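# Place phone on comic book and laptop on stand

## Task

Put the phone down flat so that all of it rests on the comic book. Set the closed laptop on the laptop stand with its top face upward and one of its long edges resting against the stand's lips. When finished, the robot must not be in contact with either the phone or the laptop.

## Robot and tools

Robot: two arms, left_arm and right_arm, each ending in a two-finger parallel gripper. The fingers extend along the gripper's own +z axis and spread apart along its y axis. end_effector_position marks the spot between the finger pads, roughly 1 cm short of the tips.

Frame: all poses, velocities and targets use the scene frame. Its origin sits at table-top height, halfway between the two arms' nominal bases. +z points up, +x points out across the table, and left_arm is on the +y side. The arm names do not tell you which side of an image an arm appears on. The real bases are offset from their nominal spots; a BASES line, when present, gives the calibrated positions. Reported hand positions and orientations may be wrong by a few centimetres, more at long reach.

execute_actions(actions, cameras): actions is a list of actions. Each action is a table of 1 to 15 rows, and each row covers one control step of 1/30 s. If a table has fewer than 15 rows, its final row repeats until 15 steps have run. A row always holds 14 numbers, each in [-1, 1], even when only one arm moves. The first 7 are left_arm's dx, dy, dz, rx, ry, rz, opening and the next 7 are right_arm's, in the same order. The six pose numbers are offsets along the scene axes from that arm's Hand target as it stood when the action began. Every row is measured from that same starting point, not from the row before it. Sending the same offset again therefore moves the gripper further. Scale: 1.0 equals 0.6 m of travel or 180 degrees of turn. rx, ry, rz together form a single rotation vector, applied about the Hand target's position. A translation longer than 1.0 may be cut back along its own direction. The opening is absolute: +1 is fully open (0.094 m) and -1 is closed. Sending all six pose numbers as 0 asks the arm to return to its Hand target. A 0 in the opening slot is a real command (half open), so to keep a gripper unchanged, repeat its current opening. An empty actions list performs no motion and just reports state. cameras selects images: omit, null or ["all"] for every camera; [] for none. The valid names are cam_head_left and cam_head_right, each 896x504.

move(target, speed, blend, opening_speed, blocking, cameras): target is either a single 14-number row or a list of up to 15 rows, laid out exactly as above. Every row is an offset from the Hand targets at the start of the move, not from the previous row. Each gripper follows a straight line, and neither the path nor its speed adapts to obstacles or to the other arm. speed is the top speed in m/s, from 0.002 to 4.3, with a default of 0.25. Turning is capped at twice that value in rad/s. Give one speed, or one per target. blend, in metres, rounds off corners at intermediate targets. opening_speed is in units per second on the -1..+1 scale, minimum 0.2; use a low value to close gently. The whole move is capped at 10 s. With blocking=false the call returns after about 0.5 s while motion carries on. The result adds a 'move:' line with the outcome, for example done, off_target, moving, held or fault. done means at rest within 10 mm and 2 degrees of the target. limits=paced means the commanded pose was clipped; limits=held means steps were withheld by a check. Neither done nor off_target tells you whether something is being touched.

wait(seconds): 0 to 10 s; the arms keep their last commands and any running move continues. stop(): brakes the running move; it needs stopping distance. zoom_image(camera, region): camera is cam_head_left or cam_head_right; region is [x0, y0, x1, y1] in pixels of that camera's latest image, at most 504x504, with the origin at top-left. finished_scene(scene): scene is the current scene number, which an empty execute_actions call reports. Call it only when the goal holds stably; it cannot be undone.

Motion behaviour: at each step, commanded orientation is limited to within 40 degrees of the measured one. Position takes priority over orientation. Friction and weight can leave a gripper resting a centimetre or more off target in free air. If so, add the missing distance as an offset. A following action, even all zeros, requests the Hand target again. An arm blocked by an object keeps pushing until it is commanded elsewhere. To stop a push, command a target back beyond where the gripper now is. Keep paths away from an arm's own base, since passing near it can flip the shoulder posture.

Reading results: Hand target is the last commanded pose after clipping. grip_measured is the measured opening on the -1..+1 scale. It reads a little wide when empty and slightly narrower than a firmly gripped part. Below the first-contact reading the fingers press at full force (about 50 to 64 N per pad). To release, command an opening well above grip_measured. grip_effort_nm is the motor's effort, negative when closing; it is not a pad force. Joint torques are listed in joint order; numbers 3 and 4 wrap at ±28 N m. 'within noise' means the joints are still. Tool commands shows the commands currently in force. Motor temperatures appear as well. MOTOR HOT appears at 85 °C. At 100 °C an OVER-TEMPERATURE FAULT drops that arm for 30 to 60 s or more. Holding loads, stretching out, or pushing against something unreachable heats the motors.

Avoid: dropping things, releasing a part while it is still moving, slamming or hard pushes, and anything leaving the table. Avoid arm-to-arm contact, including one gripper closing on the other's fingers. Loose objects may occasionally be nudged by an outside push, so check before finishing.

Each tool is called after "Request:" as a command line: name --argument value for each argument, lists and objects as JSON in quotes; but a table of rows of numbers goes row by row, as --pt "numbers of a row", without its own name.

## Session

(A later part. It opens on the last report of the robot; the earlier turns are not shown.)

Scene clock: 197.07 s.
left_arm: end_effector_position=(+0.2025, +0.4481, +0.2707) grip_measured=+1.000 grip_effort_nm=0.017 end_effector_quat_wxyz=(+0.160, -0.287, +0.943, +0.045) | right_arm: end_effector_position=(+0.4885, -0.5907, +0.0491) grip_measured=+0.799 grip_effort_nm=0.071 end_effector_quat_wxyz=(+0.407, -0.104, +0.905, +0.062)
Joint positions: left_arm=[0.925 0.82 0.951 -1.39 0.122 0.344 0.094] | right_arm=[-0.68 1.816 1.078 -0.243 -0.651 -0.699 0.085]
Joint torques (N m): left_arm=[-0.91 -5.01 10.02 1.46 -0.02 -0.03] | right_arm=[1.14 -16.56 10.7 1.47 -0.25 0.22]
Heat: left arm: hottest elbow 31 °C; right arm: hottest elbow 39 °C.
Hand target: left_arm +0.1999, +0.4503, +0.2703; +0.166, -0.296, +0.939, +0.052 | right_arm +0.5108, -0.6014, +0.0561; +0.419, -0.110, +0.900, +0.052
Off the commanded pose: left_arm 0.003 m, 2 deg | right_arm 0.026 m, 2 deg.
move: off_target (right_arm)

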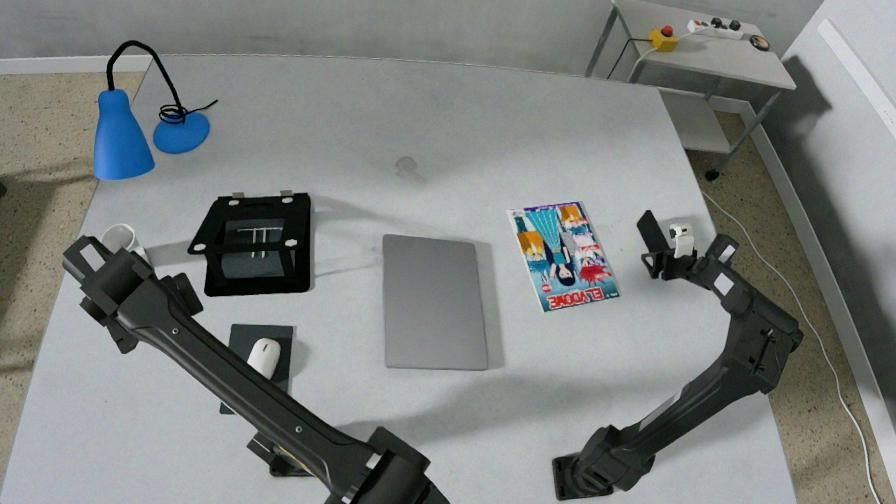

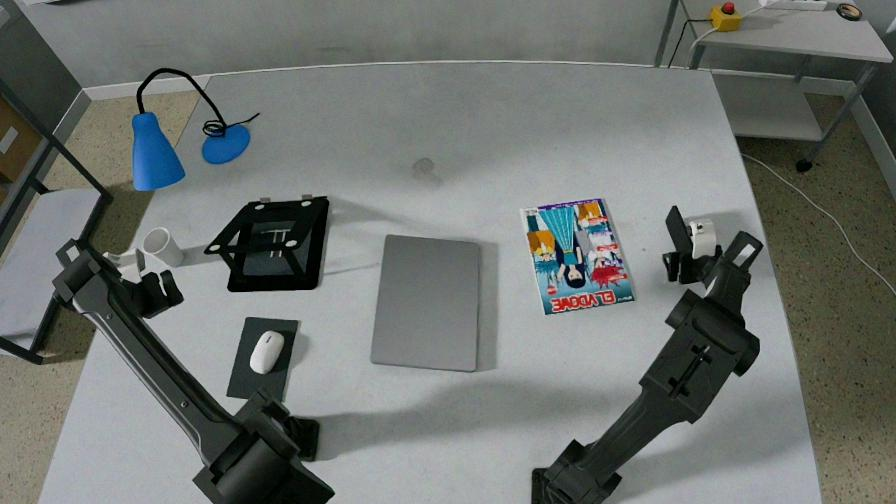

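Request:
move --target '[0, 0, 0, 0, 0, 0, 1, 0,0,0, 0,0,0, -0.3]' --opening_speed 0.4

Request:
zoom_image --camera "cam_head_left" --region '[620, 200, 700, 280]'

Request:
zoom_image --camera "cam_head_right" --region '[650, 200, 730, 280]'

Scene clock: 207.40 s.
left_arm: end_effector_position=(+0.2025, +0.4481, +0.2707) grip_measured=+1.000 grip_effort_nm=0.017 end_effector_quat_wxyz=(+0.160, -0.287, +0.943, +0.045) | right_arm: end_effector_position=(+0.4886, -0.5907, +0.0483) grip_measured=-0.297 grip_effort_nm=-0.100 end_effector_quat_wxyz=(+0.407, -0.103, +0.906, +0.062)
Joint positions: left_arm=[0.925 0.82 0.951 -1.39 0.122 0.344 0.094] | right_arm=[-0.68 1.818 1.078 -0.242 -0.65 -0.697 0.033]
Joint torques (N m): left_arm=[-0.15 -5.01 9.94 1.47 0 -0.07] | right_arm=[1.03 -16.73 10.85 1.39 -0.29 0.21]
Heat: left arm: hottest elbow 31 °C; right arm: hottest elbow 39 °C.
Hand target: left_arm +0.1999, +0.4503, +0.2703; +0.166, -0.296, +0.939, +0.052 | right_arm +0.5108, -0.6013, +0.0560; +0.419, -0.110, +0.900, +0.052
Off the commanded pose: left_arm 0.003 m, 2 deg | right_arm 0.026 m, 2 deg.
move: off_target (right_arm)

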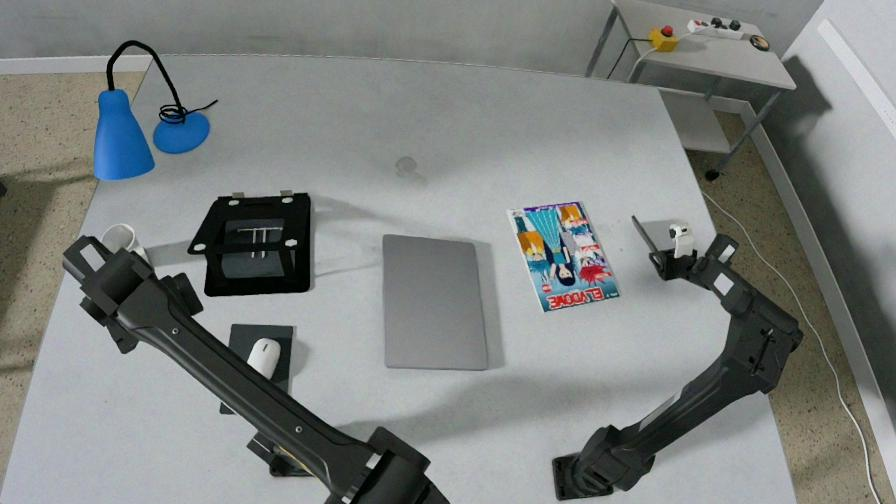

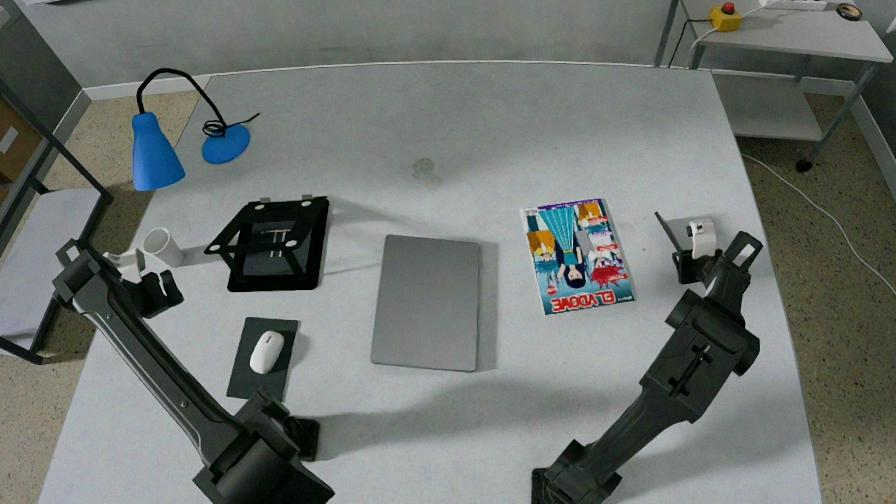

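Scaled by 6.300.

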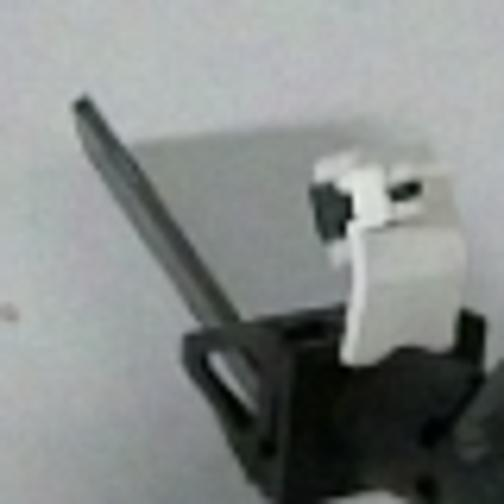

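Scaled by 6.300.

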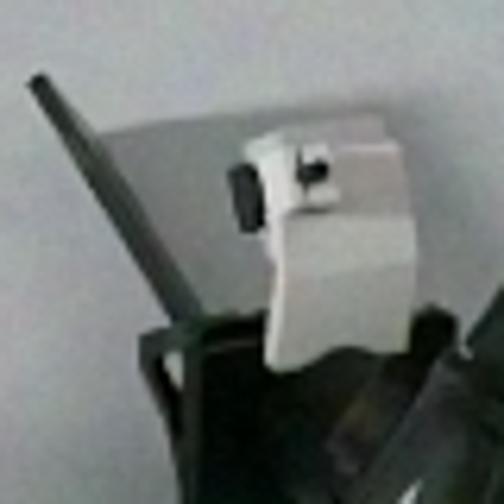

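Request:
move --target '[0, 0, 0, 0, 0, 0, 1, 0,0,0, 0,0,0, -0.95]' --opening_speed 0.3

Request:
zoom_image --camera "cam_head_left" --region '[620, 200, 700, 280]'

Request:
zoom_image --camera "cam_head_right" --region '[650, 200, 730, 280]'

Scene clock: 212.50 s.
left_arm: end_effector_position=(+0.2025, +0.4481, +0.2707) grip_measured=+1.000 grip_effort_nm=0.012 end_effector_quat_wxyz=(+0.160, -0.287, +0.943, +0.045) | right_arm: end_effector_position=(+0.4959, -0.5968, +0.0566) grip_measured=-0.841 grip_effort_nm=-1.033 end_effector_quat_wxyz=(+0.415, -0.107, +0.902, +0.052)
Joint positions: left_arm=[0.925 0.82 0.951 -1.39 0.122 0.344 0.094] | right_arm=[-0.68 1.818 1.096 -0.231 -0.648 -0.697 0.007]
Joint torques (N m): left_arm=[-0.67 -5.25 9.92 1.48 0 -0.08] | right_arm=[1.14 -16.67 9.84 1.13 -0.32 0.21]
Heat: left arm: hottest elbow 31 °C; right arm: hottest elbow 39 °C.
Hand target: left_arm +0.1999, +0.4503, +0.2703; +0.166, -0.296, +0.939, +0.052 | right_arm +0.5108, -0.6013, +0.0559; +0.419, -0.110, +0.900, +0.052
Off the commanded pose: left_arm 0.003 m, 2 deg | right_arm 0.016 m, 1 deg.
move: off_target (right_arm)

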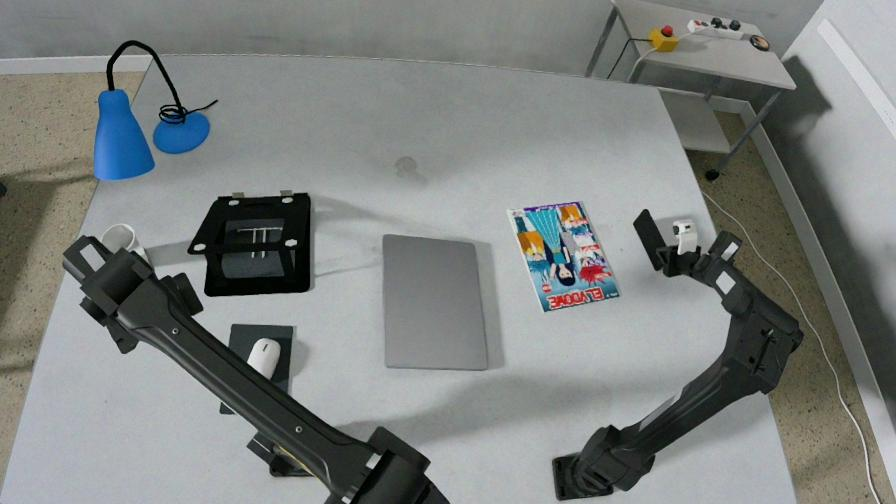

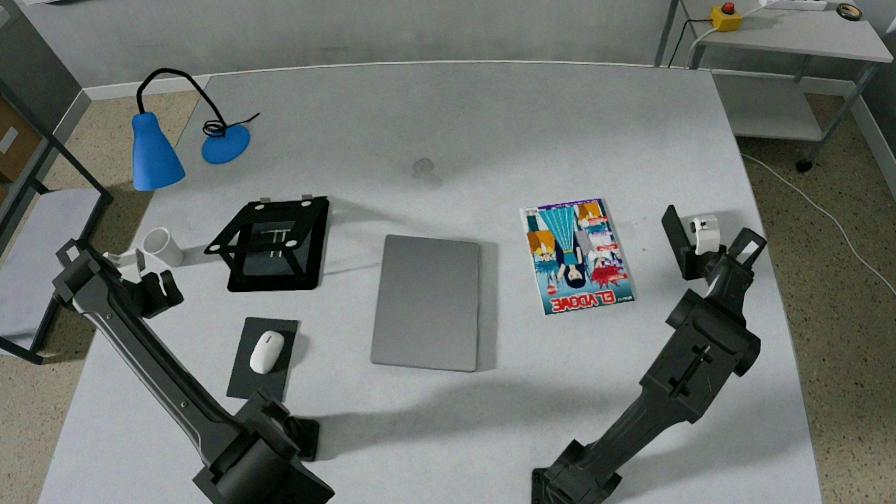

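Scaled by 6.300.

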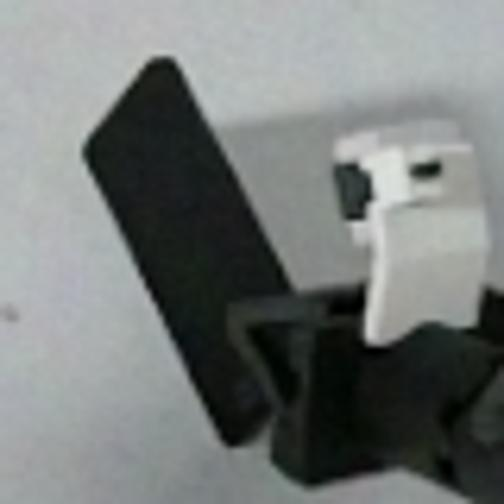

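Scaled by 6.300.

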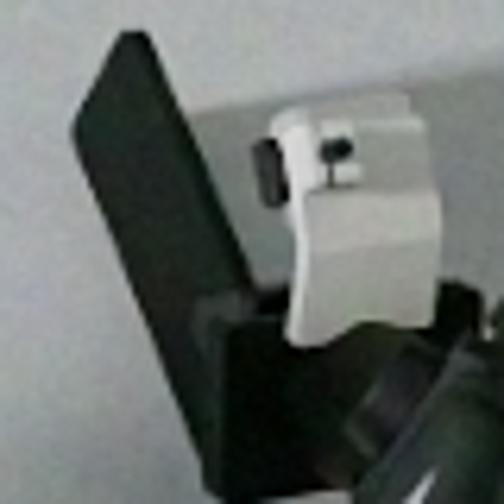

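Request:
move --pt "0 0 0 0 0 0 1 -0.03 0.02 0.1 0 0 0 -0.95" --pt "0 0 0 0 0 0 1 -0.09 0.38 0.2 0 0 0 -0.95" --speed 0.2 --blend 0.03

Request:
zoom_image --camera "cam_head_left" --region '[500, 150, 720, 330]'

Request:
zoom_image --camera "cam_head_right" --region '[500, 150, 720, 330]'

Scene clock: 239.90 s.
left_arm: end_effector_position=(+0.2025, +0.4481, +0.2707) grip_measured=+1.000 grip_effort_nm=0.012 end_effector_quat_wxyz=(+0.160, -0.287, +0.943, +0.045) | right_arm: end_effector_position=(+0.4551, -0.3774, +0.1630) grip_measured=-0.842 grip_effort_nm=-1.038 end_effector_quat_wxyz=(+0.402, -0.106, +0.908, +0.055)
Joint positions: left_arm=[0.925 0.82 0.951 -1.39 0.122 0.344 0.094] | right_arm=[-0.275 1.303 0.806 -0.311 -0.379 -0.349 0.007]
Joint torques (N m): left_arm=[-0.56 -5.3 9.96 1.57 -0.01 -0.1] | right_arm=[1.14 -13.68 8.05 1.89 -0.17 0.27]
Heat: left arm: hottest elbow 32 °C; right arm: hottest elbow 40 °C.
Hand target: left_arm +0.1999, +0.4503, +0.2703; +0.166, -0.296, +0.939, +0.052 | right_arm +0.4567, -0.3733, +0.1760; +0.419, -0.110, +0.900, +0.052
Off the commanded pose: left_arm 0.003 m, 2 deg | right_arm 0.014 m, 2 deg.
move: off_target (right_arm)

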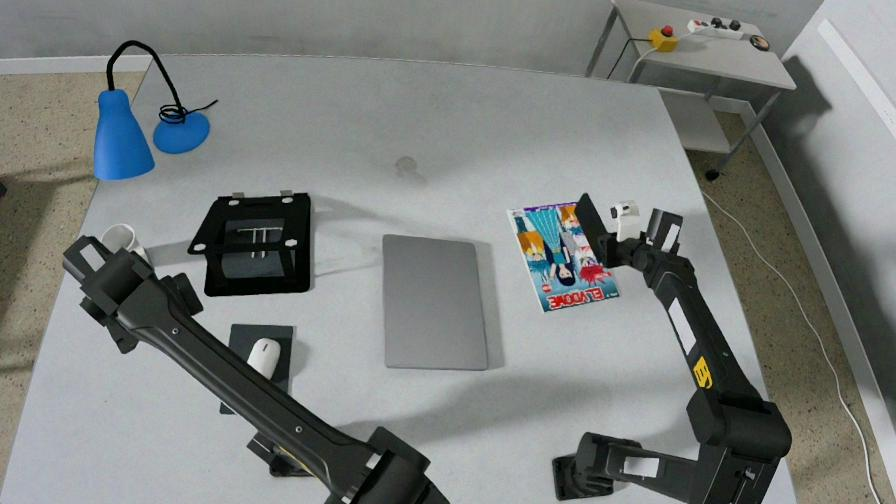

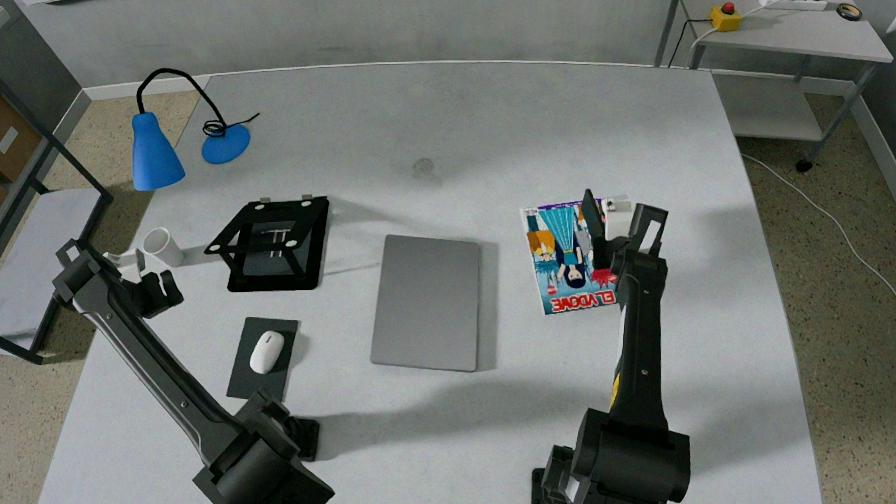

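Scaled by 2.291.

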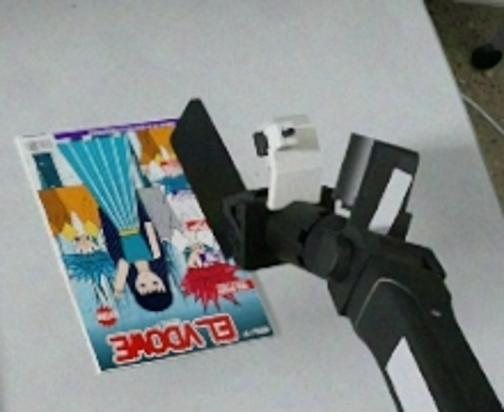

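Scaled by 2.291.

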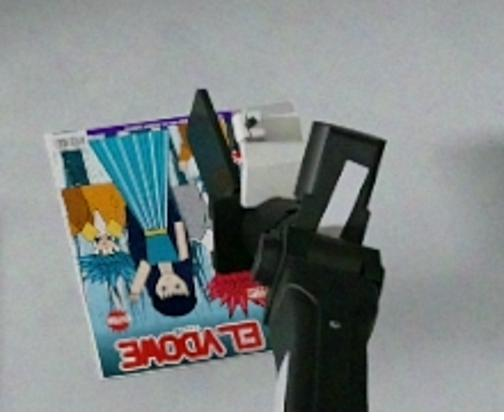

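Request:
move --target '[0, 0, 0, 0, 0, 0, 1, 0.0,0.02,0.0, -0.271,-0.0625,0, -0.95]' --speed 0.2

Request:
zoom_image --camera "cam_head_left" --region '[500, 180, 640, 330]'

Request:
zoom_image --camera "cam_head_right" --region '[500, 180, 640, 330]'

Scene clock: 245.93 s.
left_arm: end_effector_position=(+0.2025, +0.4481, +0.2707) grip_measured=+1.000 grip_effort_nm=0.017 end_effector_quat_wxyz=(+0.160, -0.287, +0.943, +0.045) | right_arm: end_effector_position=(+0.4541, -0.3663, +0.1693) grip_measured=-0.843 grip_effort_nm=-1.043 end_effector_quat_wxyz=(+0.407, -0.277, +0.806, -0.330)
Joint positions: left_arm=[0.925 0.82 0.951 -1.39 0.122 0.344 0.094] | right_arm=[-0.016 1.254 0.609 0.152 0.302 -0.855 0.007]
Joint torques (N m): left_arm=[-1.2 -5.54 9.98 1.44 -0.04 -0.08] | right_arm=[1.26 -10.64 7.66 2.54 0.2 0.12]
Heat: left arm: hottest elbow 32 °C; right arm: hottest elbow 40 °C.
Hand target: left_arm +0.1999, +0.4503, +0.2703; +0.166, -0.296, +0.939, +0.052 | right_arm +0.4567, -0.3613, +0.1761; +0.420, -0.277, +0.797, -0.335
Off the commanded pose: left_arm 0.003 m, 2 deg | right_arm 0.009 m, 2 deg.
move: done

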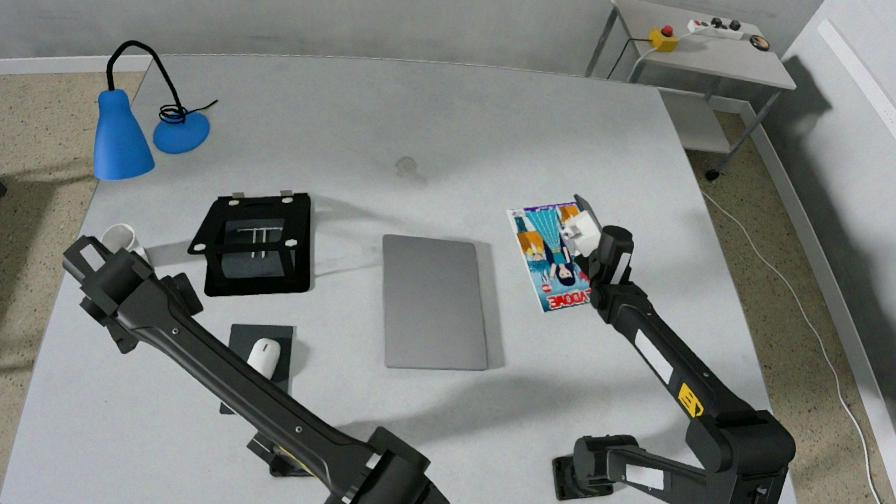

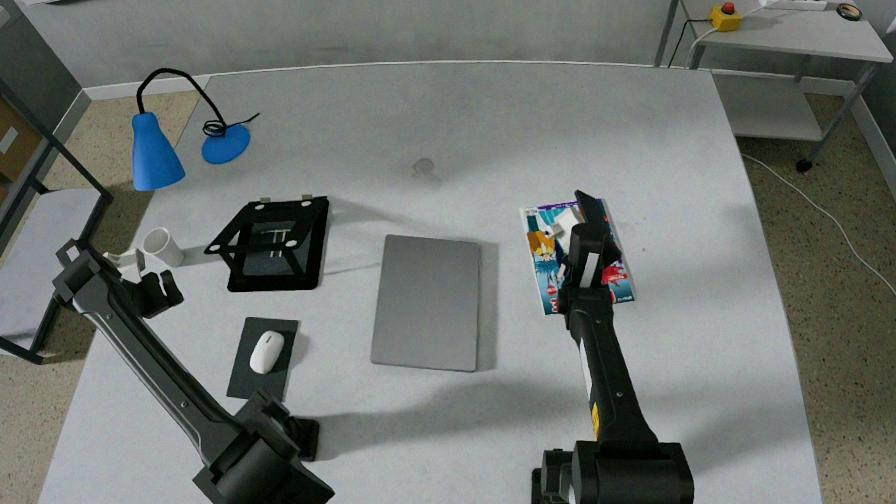

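Scaled by 3.360.

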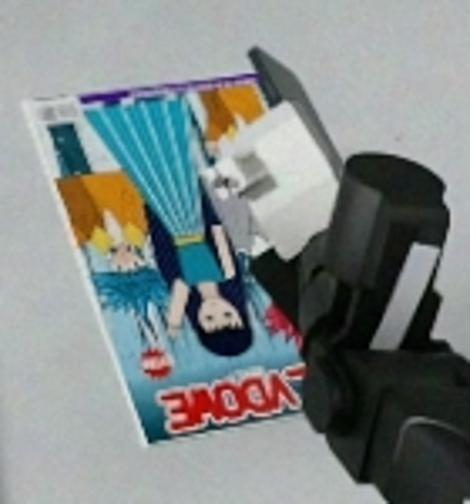

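Scaled by 3.360.

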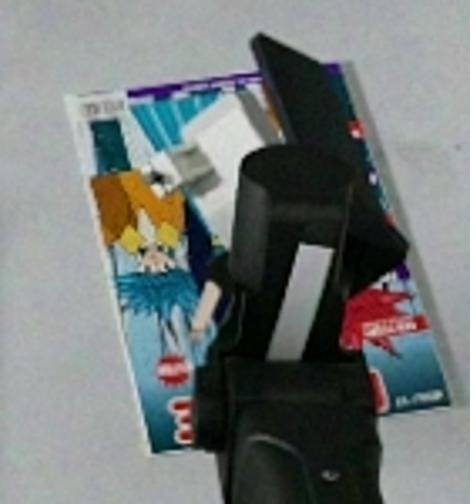

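Request:
move --target '[0, 0, 0, 0, 0, 0, 1, -0.005,-0.005,-0.19, 0,0,0, -0.95]' --speed 0.12

Request:
zoom_image --camera "cam_head_left" --region '[500, 180, 640, 330]'

Request:
zoom_image --camera "cam_head_right" --region '[510, 180, 650, 330]'

Scene clock: 250.77 s.
left_arm: end_effector_position=(+0.2025, +0.4481, +0.2707) grip_measured=+1.000 grip_effort_nm=0.012 end_effector_quat_wxyz=(+0.160, -0.287, +0.943, +0.045) | right_arm: end_effector_position=(+0.4507, -0.3656, +0.0581) grip_measured=-0.843 grip_effort_nm=-1.033 end_effector_quat_wxyz=(+0.410, -0.278, +0.803, -0.331)
Joint positions: left_arm=[0.925 0.82 0.951 -1.39 0.122 0.344 0.094] | right_arm=[-0.016 1.581 0.488 0.608 0.298 -0.859 0.007]
Joint torques (N m): left_arm=[-0.56 -5.3 10.07 1.44 0.03 -0.08] | right_arm=[0.62 -11.58 5.04 2.51 0.07 0.17]
Heat: left arm: hottest elbow 32 °C; right arm: hottest elbow 40 °C.
Hand target: left_arm +0.1999, +0.4503, +0.2703; +0.166, -0.296, +0.939, +0.052 | right_arm +0.4537, -0.3643, +0.0619; +0.420, -0.277, +0.797, -0.335
Off the commanded pose: left_arm 0.003 m, 2 deg | right_arm 0.005 m, 1 deg.
move: done

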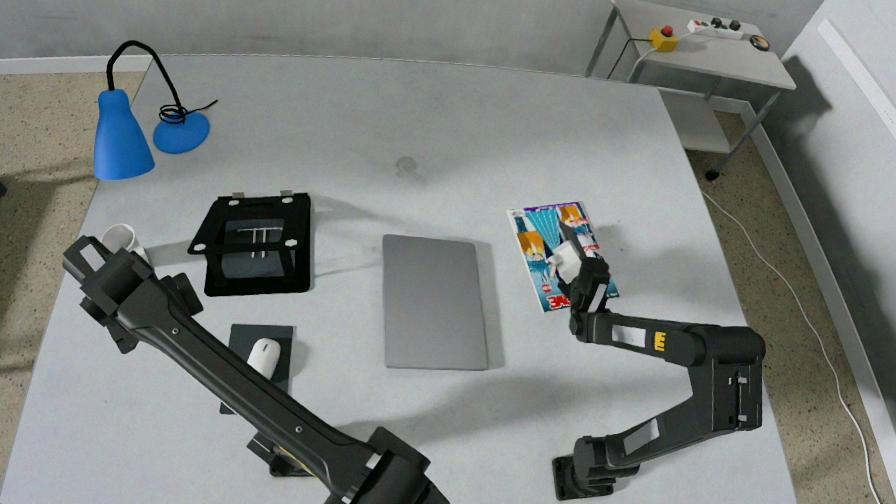

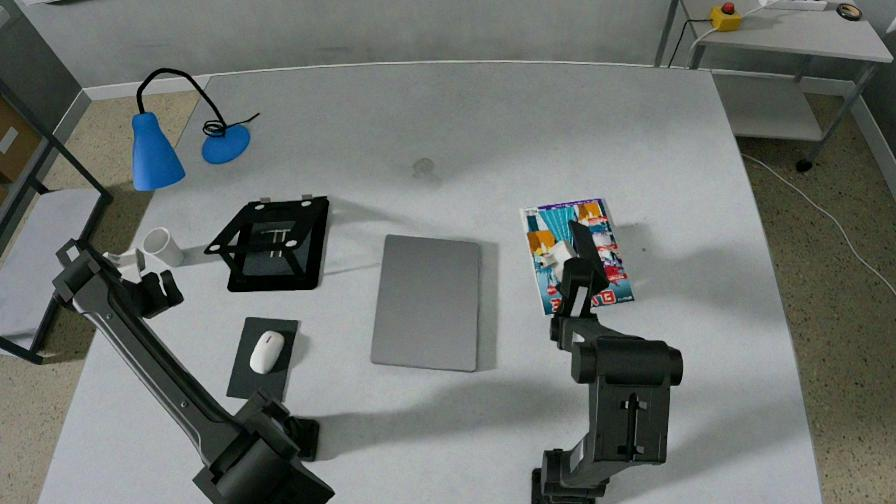

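Scaled by 3.360.

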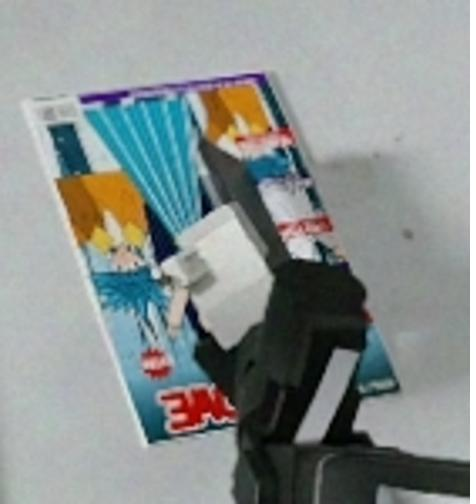

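Scaled by 3.360.

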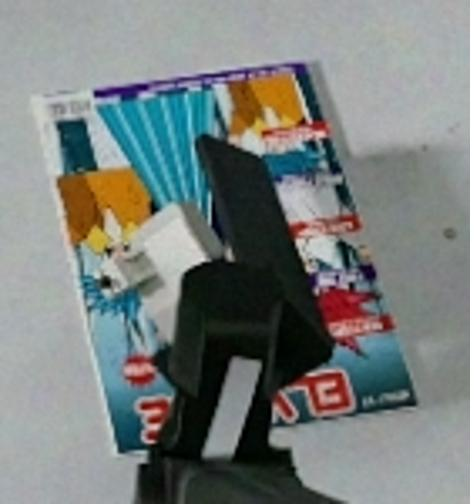

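Request:
move --target '[0, 0, 0, 0, 0, 0, 1, 0.015,0.0,-0.03, 0,0,0, -0.95]' --speed 0.05

Request:
zoom_image --camera "cam_head_left" --region '[500, 180, 640, 330]'

Request:
zoom_image --camera "cam_head_right" --region '[510, 180, 650, 330]'

Scene clock: 255.73 s.
left_arm: end_effector_position=(+0.2025, +0.4481, +0.2707) grip_measured=+1.000 grip_effort_nm=0.012 end_effector_quat_wxyz=(+0.160, -0.287, +0.943, +0.045) | right_arm: end_effector_position=(+0.4542, -0.3657, +0.0446) grip_measured=-0.843 grip_effort_nm=-1.043 end_effector_quat_wxyz=(+0.415, -0.276, +0.800, -0.333)
Joint positions: left_arm=[0.925 0.82 0.951 -1.39 0.122 0.344 0.094] | right_arm=[-0.016 1.647 0.488 0.687 0.298 -0.86 0.007]
Joint torques (N m): left_arm=[-0.73 -4.6 10 1.39 -0.01 -0.11] | right_arm=[0.73 -10.64 5.87 1.84 0.07 0.16]
Heat: left arm: hottest elbow 32 °C; right arm: hottest elbow 39 °C.
Hand target: left_arm +0.1999, +0.4503, +0.2703; +0.166, -0.296, +0.939, +0.052 | right_arm +0.4627, -0.3643, +0.0440; +0.420, -0.277, +0.797, -0.335
Off the commanded pose: left_arm 0.003 m, 2 deg | right_arm 0.009 m, 1 deg.
move: done

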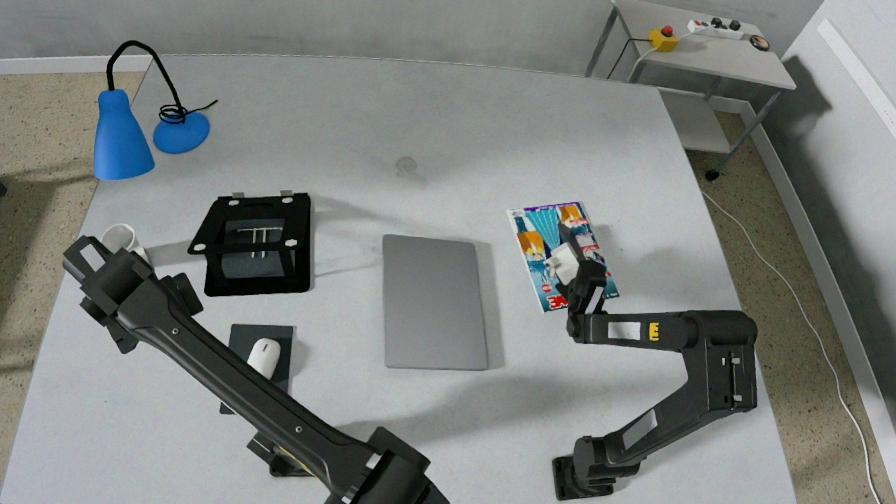

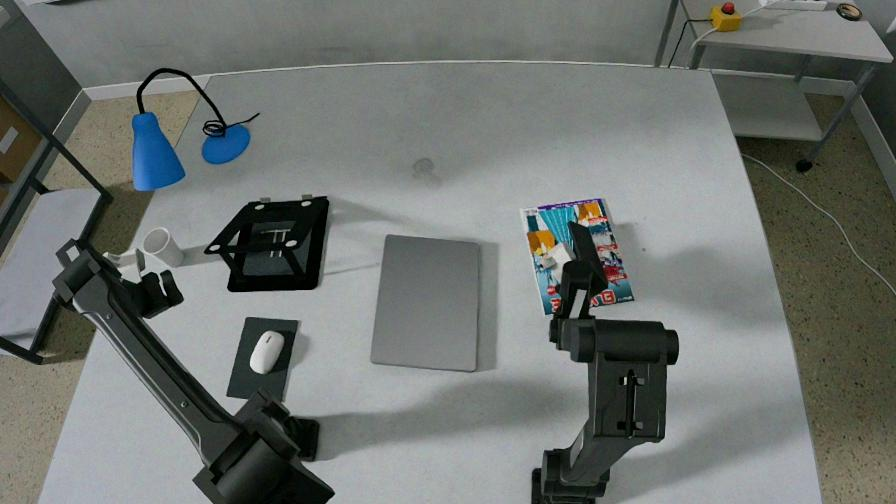

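Scaled by 3.360.

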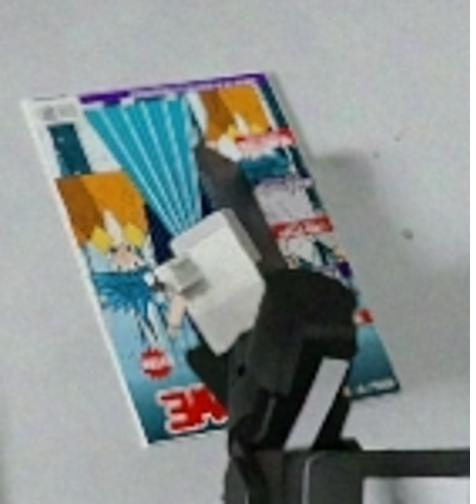

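Scaled by 3.360.

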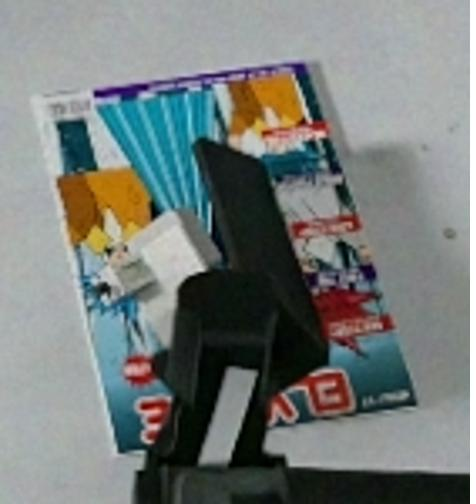

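Request:
move --target '[0, 0, 0, 0, 0, 0, 1, 0.025,0.0,0, 0,0,0, -0.95]' --speed 0.05 --cameras '[]'

Request:
move --target '[0, 0, 0, 0, 0, 0, 1, 0.0,0.0,-0.012, 0,0,0, -0.95]' --speed 0.03

Request:
zoom_image --camera "cam_head_right" --region '[510, 180, 650, 330]'

Scene clock: 259.93 s.
left_arm: end_effector_position=(+0.2025, +0.4481, +0.2707) grip_measured=+1.000 grip_effort_nm=0.017 end_effector_quat_wxyz=(+0.160, -0.287, +0.943, +0.045) | right_arm: end_effector_position=(+0.4622, -0.3658, +0.0438) grip_measured=-0.843 grip_effort_nm=-1.038 end_effector_quat_wxyz=(+0.416, -0.276, +0.800, -0.333)
Joint positions: left_arm=[0.925 0.82 0.951 -1.39 0.122 0.344 0.094] | right_arm=[-0.016 1.665 0.509 0.688 0.298 -0.86 0.007]
Joint torques (N m): left_arm=[-0.5 -5.48 10.11 1.48 -0.04 -0.07] | right_arm=[0.67 -10.7 7.31 1.52 0.09 0.17]
Heat: left arm: hottest elbow 32 °C; right arm: hottest elbow 38 °C.
Hand target: left_arm +0.1999, +0.4503, +0.2703; +0.166, -0.296, +0.939, +0.052 | right_arm +0.4777, -0.3643, +0.0441; +0.420, -0.277, +0.797, -0.335
Off the commanded pose: left_arm 0.003 m, 2 deg | right_arm 0.015 m, 1 deg.
move: off_target (right_arm)

Scene clock: 260.80 s.
left_arm: end_effector_position=(+0.2025, +0.4481, +0.2707) grip_measured=+1.000 grip_effort_nm=0.017 end_effector_quat_wxyz=(+0.160, -0.287, +0.943, +0.045) | right_arm: end_effector_position=(+0.4656, -0.3661, +0.0427) grip_measured=-0.843 grip_effort_nm=-1.038 end_effector_quat_wxyz=(+0.420, -0.275, +0.797, -0.336)
Joint positions: left_arm=[0.925 0.82 0.951 -1.39 0.122 0.344 0.094] | right_arm=[-0.016 1.682 0.514 0.71 0.3 -0.863 0.007]
Joint torques (N m): left_arm=[-0.09 -5.6 9.81 1.43 0.01 -0.03] | right_arm=[0.67 -10.11 6.82 1.73 0.03 0.22]
Heat: left arm: hottest elbow 32 °C; right arm: hottest elbow 38 °C.
Hand target: left_arm +0.1999, +0.4503, +0.2703; +0.166, -0.296, +0.939, +0.052 | right_arm +0.4778, -0.3643, +0.0370; +0.420, -0.277, +0.797, -0.335
Off the commanded pose: left_arm 0.003 m, 2 deg | right_arm 0.014 m, 0 deg.
move: off_target (right_arm)

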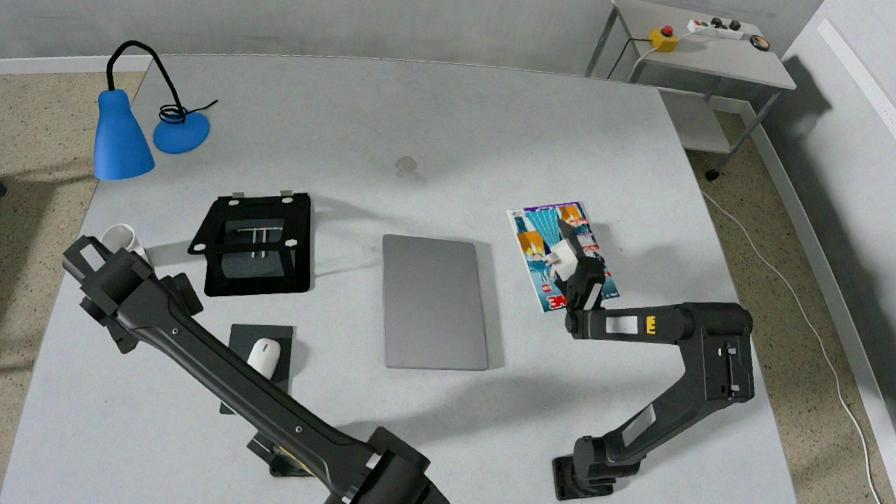

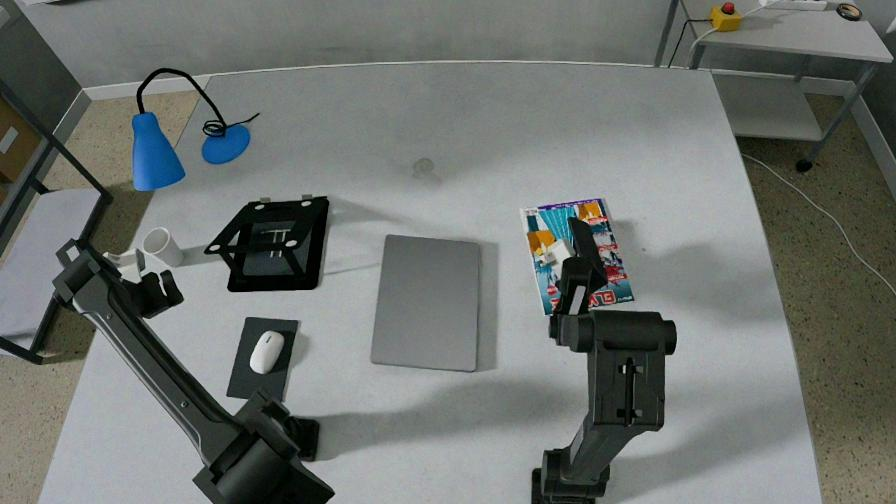

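Scaled by 3.360.

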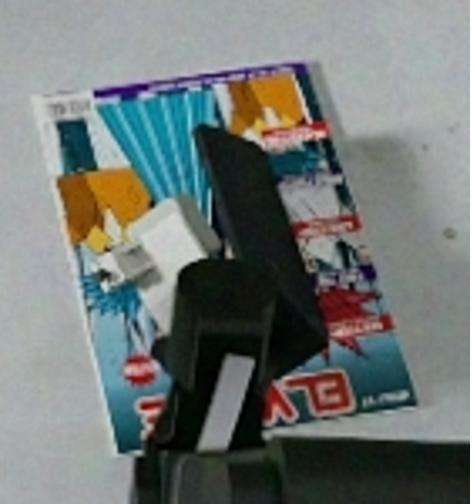

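Request:
move --target '[0, 0, 0, 0, 0, 0, 1, 0.0,0.0,0.0, 0,0,0, -0.45]' --opening_speed 0.2

Request:
zoom_image --camera "cam_head_right" --region '[510, 180, 650, 330]'

Request:
zoom_image --camera "cam_head_left" --region '[500, 180, 640, 330]'

Scene clock: 265.80 s.
left_arm: end_effector_position=(+0.2025, +0.4481, +0.2707) grip_measured=+1.000 grip_effort_nm=0.012 end_effector_quat_wxyz=(+0.160, -0.287, +0.943, +0.045) | right_arm: end_effector_position=(+0.4638, -0.3659, +0.0333) grip_measured=-0.452 grip_effort_nm=0.061 end_effector_quat_wxyz=(+0.412, -0.279, +0.801, -0.333)
Joint positions: left_arm=[0.925 0.82 0.951 -1.39 0.122 0.344 0.094] | right_arm=[-0.016 1.702 0.514 0.71 0.299 -0.864 0.026]
Joint torques (N m): left_arm=[-0.26 -5.07 9.95 1.52 -0.03 -0.06] | right_arm=[0.79 -11.87 6.65 1.66 0.07 0.21]
Heat: left arm: hottest elbow 32 °C; right arm: hottest elbow 38 °C.
Hand target: left_arm +0.1999, +0.4503, +0.2703; +0.166, -0.296, +0.939, +0.052 | right_arm +0.4778, -0.3643, +0.0368; +0.420, -0.277, +0.797, -0.335
Off the commanded pose: left_arm 0.003 m, 2 deg | right_arm 0.015 m, 1 deg.
move: off_target (right_arm)

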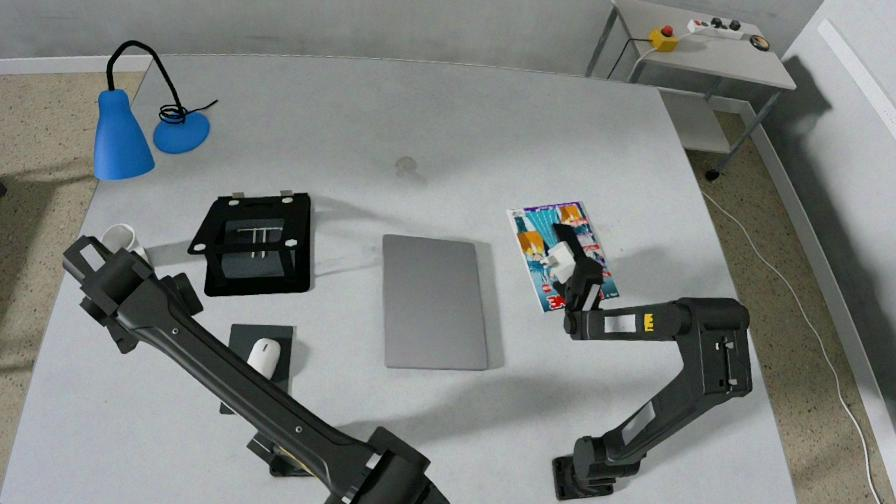

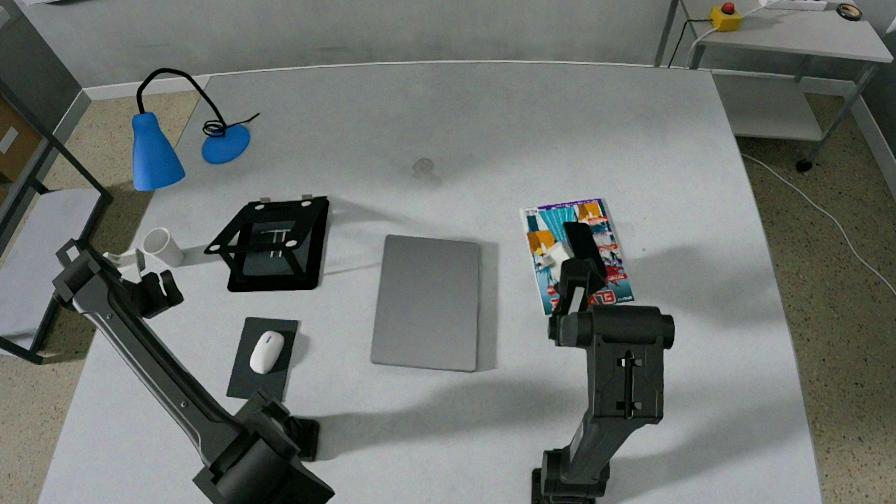

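Scaled by 3.360.

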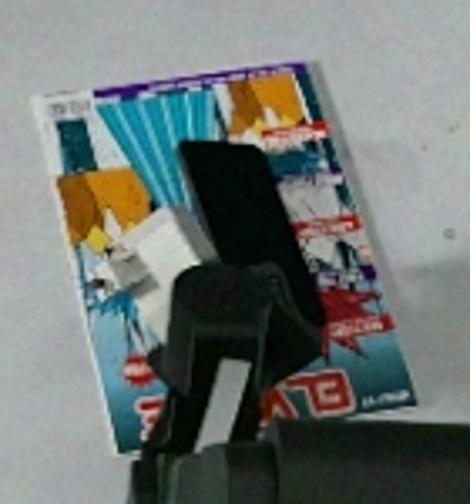

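Scaled by 3.360.

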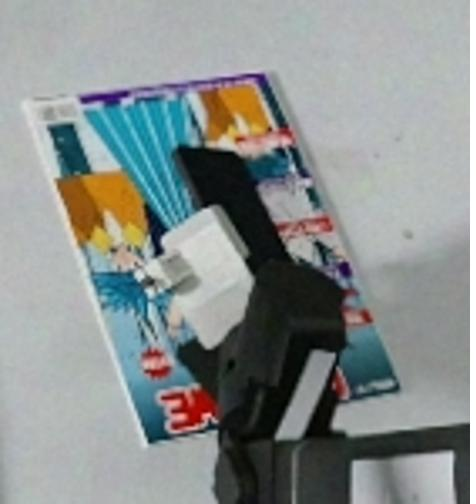

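Request:
move --target '[0, 0, 0, 0, 0, 0, 1, 0.0,0.0,0.005, 0,0,0, -0.2]' --opening_speed 0.2

Request:
zoom_image --camera "cam_head_right" --region '[510, 180, 650, 330]'

Request:
zoom_image --camera "cam_head_left" --region '[500, 180, 640, 330]'

Scene clock: 270.17 s.
left_arm: end_effector_position=(+0.2025, +0.4481, +0.2707) grip_measured=+1.000 grip_effort_nm=0.017 end_effector_quat_wxyz=(+0.160, -0.287, +0.943, +0.045) | right_arm: end_effector_position=(+0.4638, -0.3659, +0.0333) grip_measured=-0.202 grip_effort_nm=0.061 end_effector_quat_wxyz=(+0.412, -0.279, +0.801, -0.333)
Joint positions: left_arm=[0.925 0.82 0.951 -1.39 0.122 0.344 0.094] | right_arm=[-0.016 1.702 0.514 0.71 0.299 -0.864 0.037]
Joint torques (N m): left_arm=[-0.73 -5.36 10.07 1.54 -0.07 -0.05] | right_arm=[0.67 -12.75 6.69 1.28 0.08 0.21]
Heat: left arm: hottest elbow 32 °C; right arm: hottest elbow 38 °C.
Hand target: left_arm +0.1999, +0.4503, +0.2703; +0.166, -0.296, +0.939, +0.052 | right_arm +0.4778, -0.3643, +0.0398; +0.420, -0.277, +0.797, -0.335
Off the commanded pose: left_arm 0.003 m, 2 deg | right_arm 0.016 m, 1 deg.
move: off_target (right_arm)

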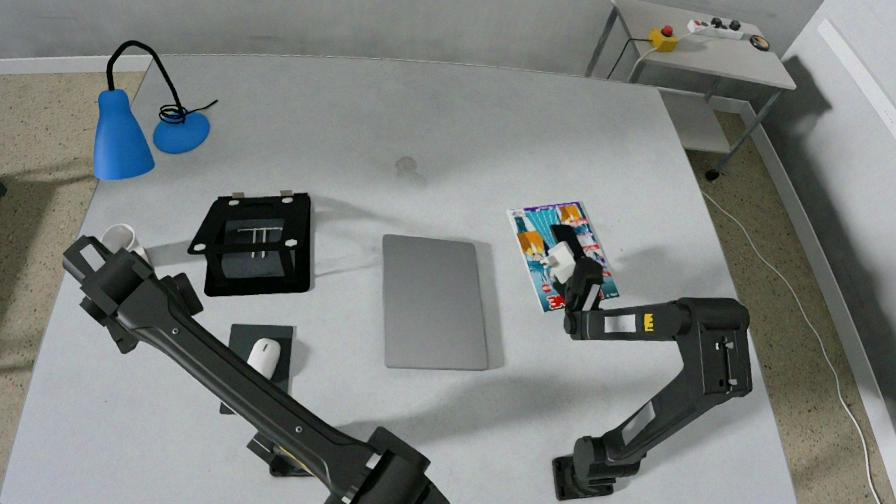

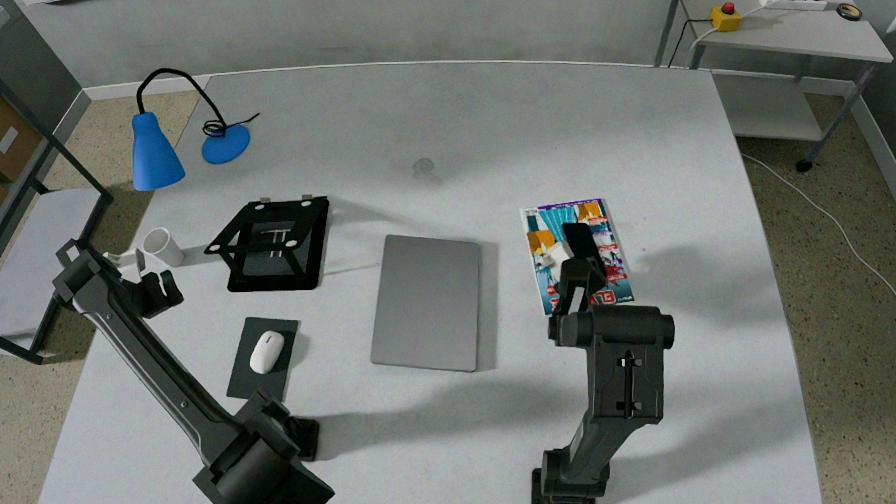

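Scaled by 3.360.

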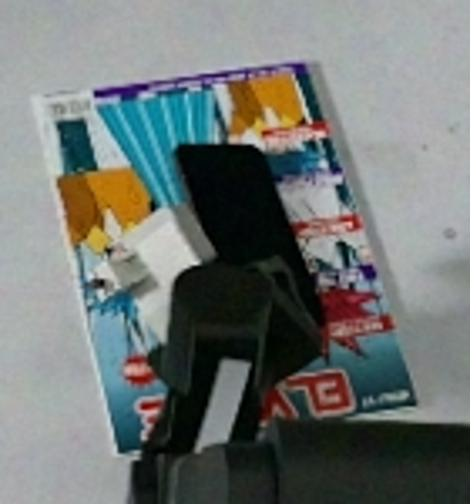

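Scaled by 3.360.

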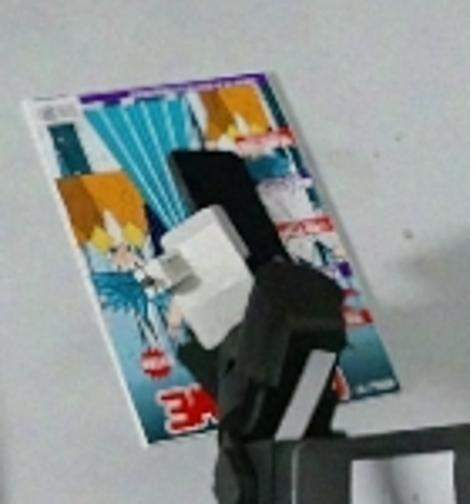

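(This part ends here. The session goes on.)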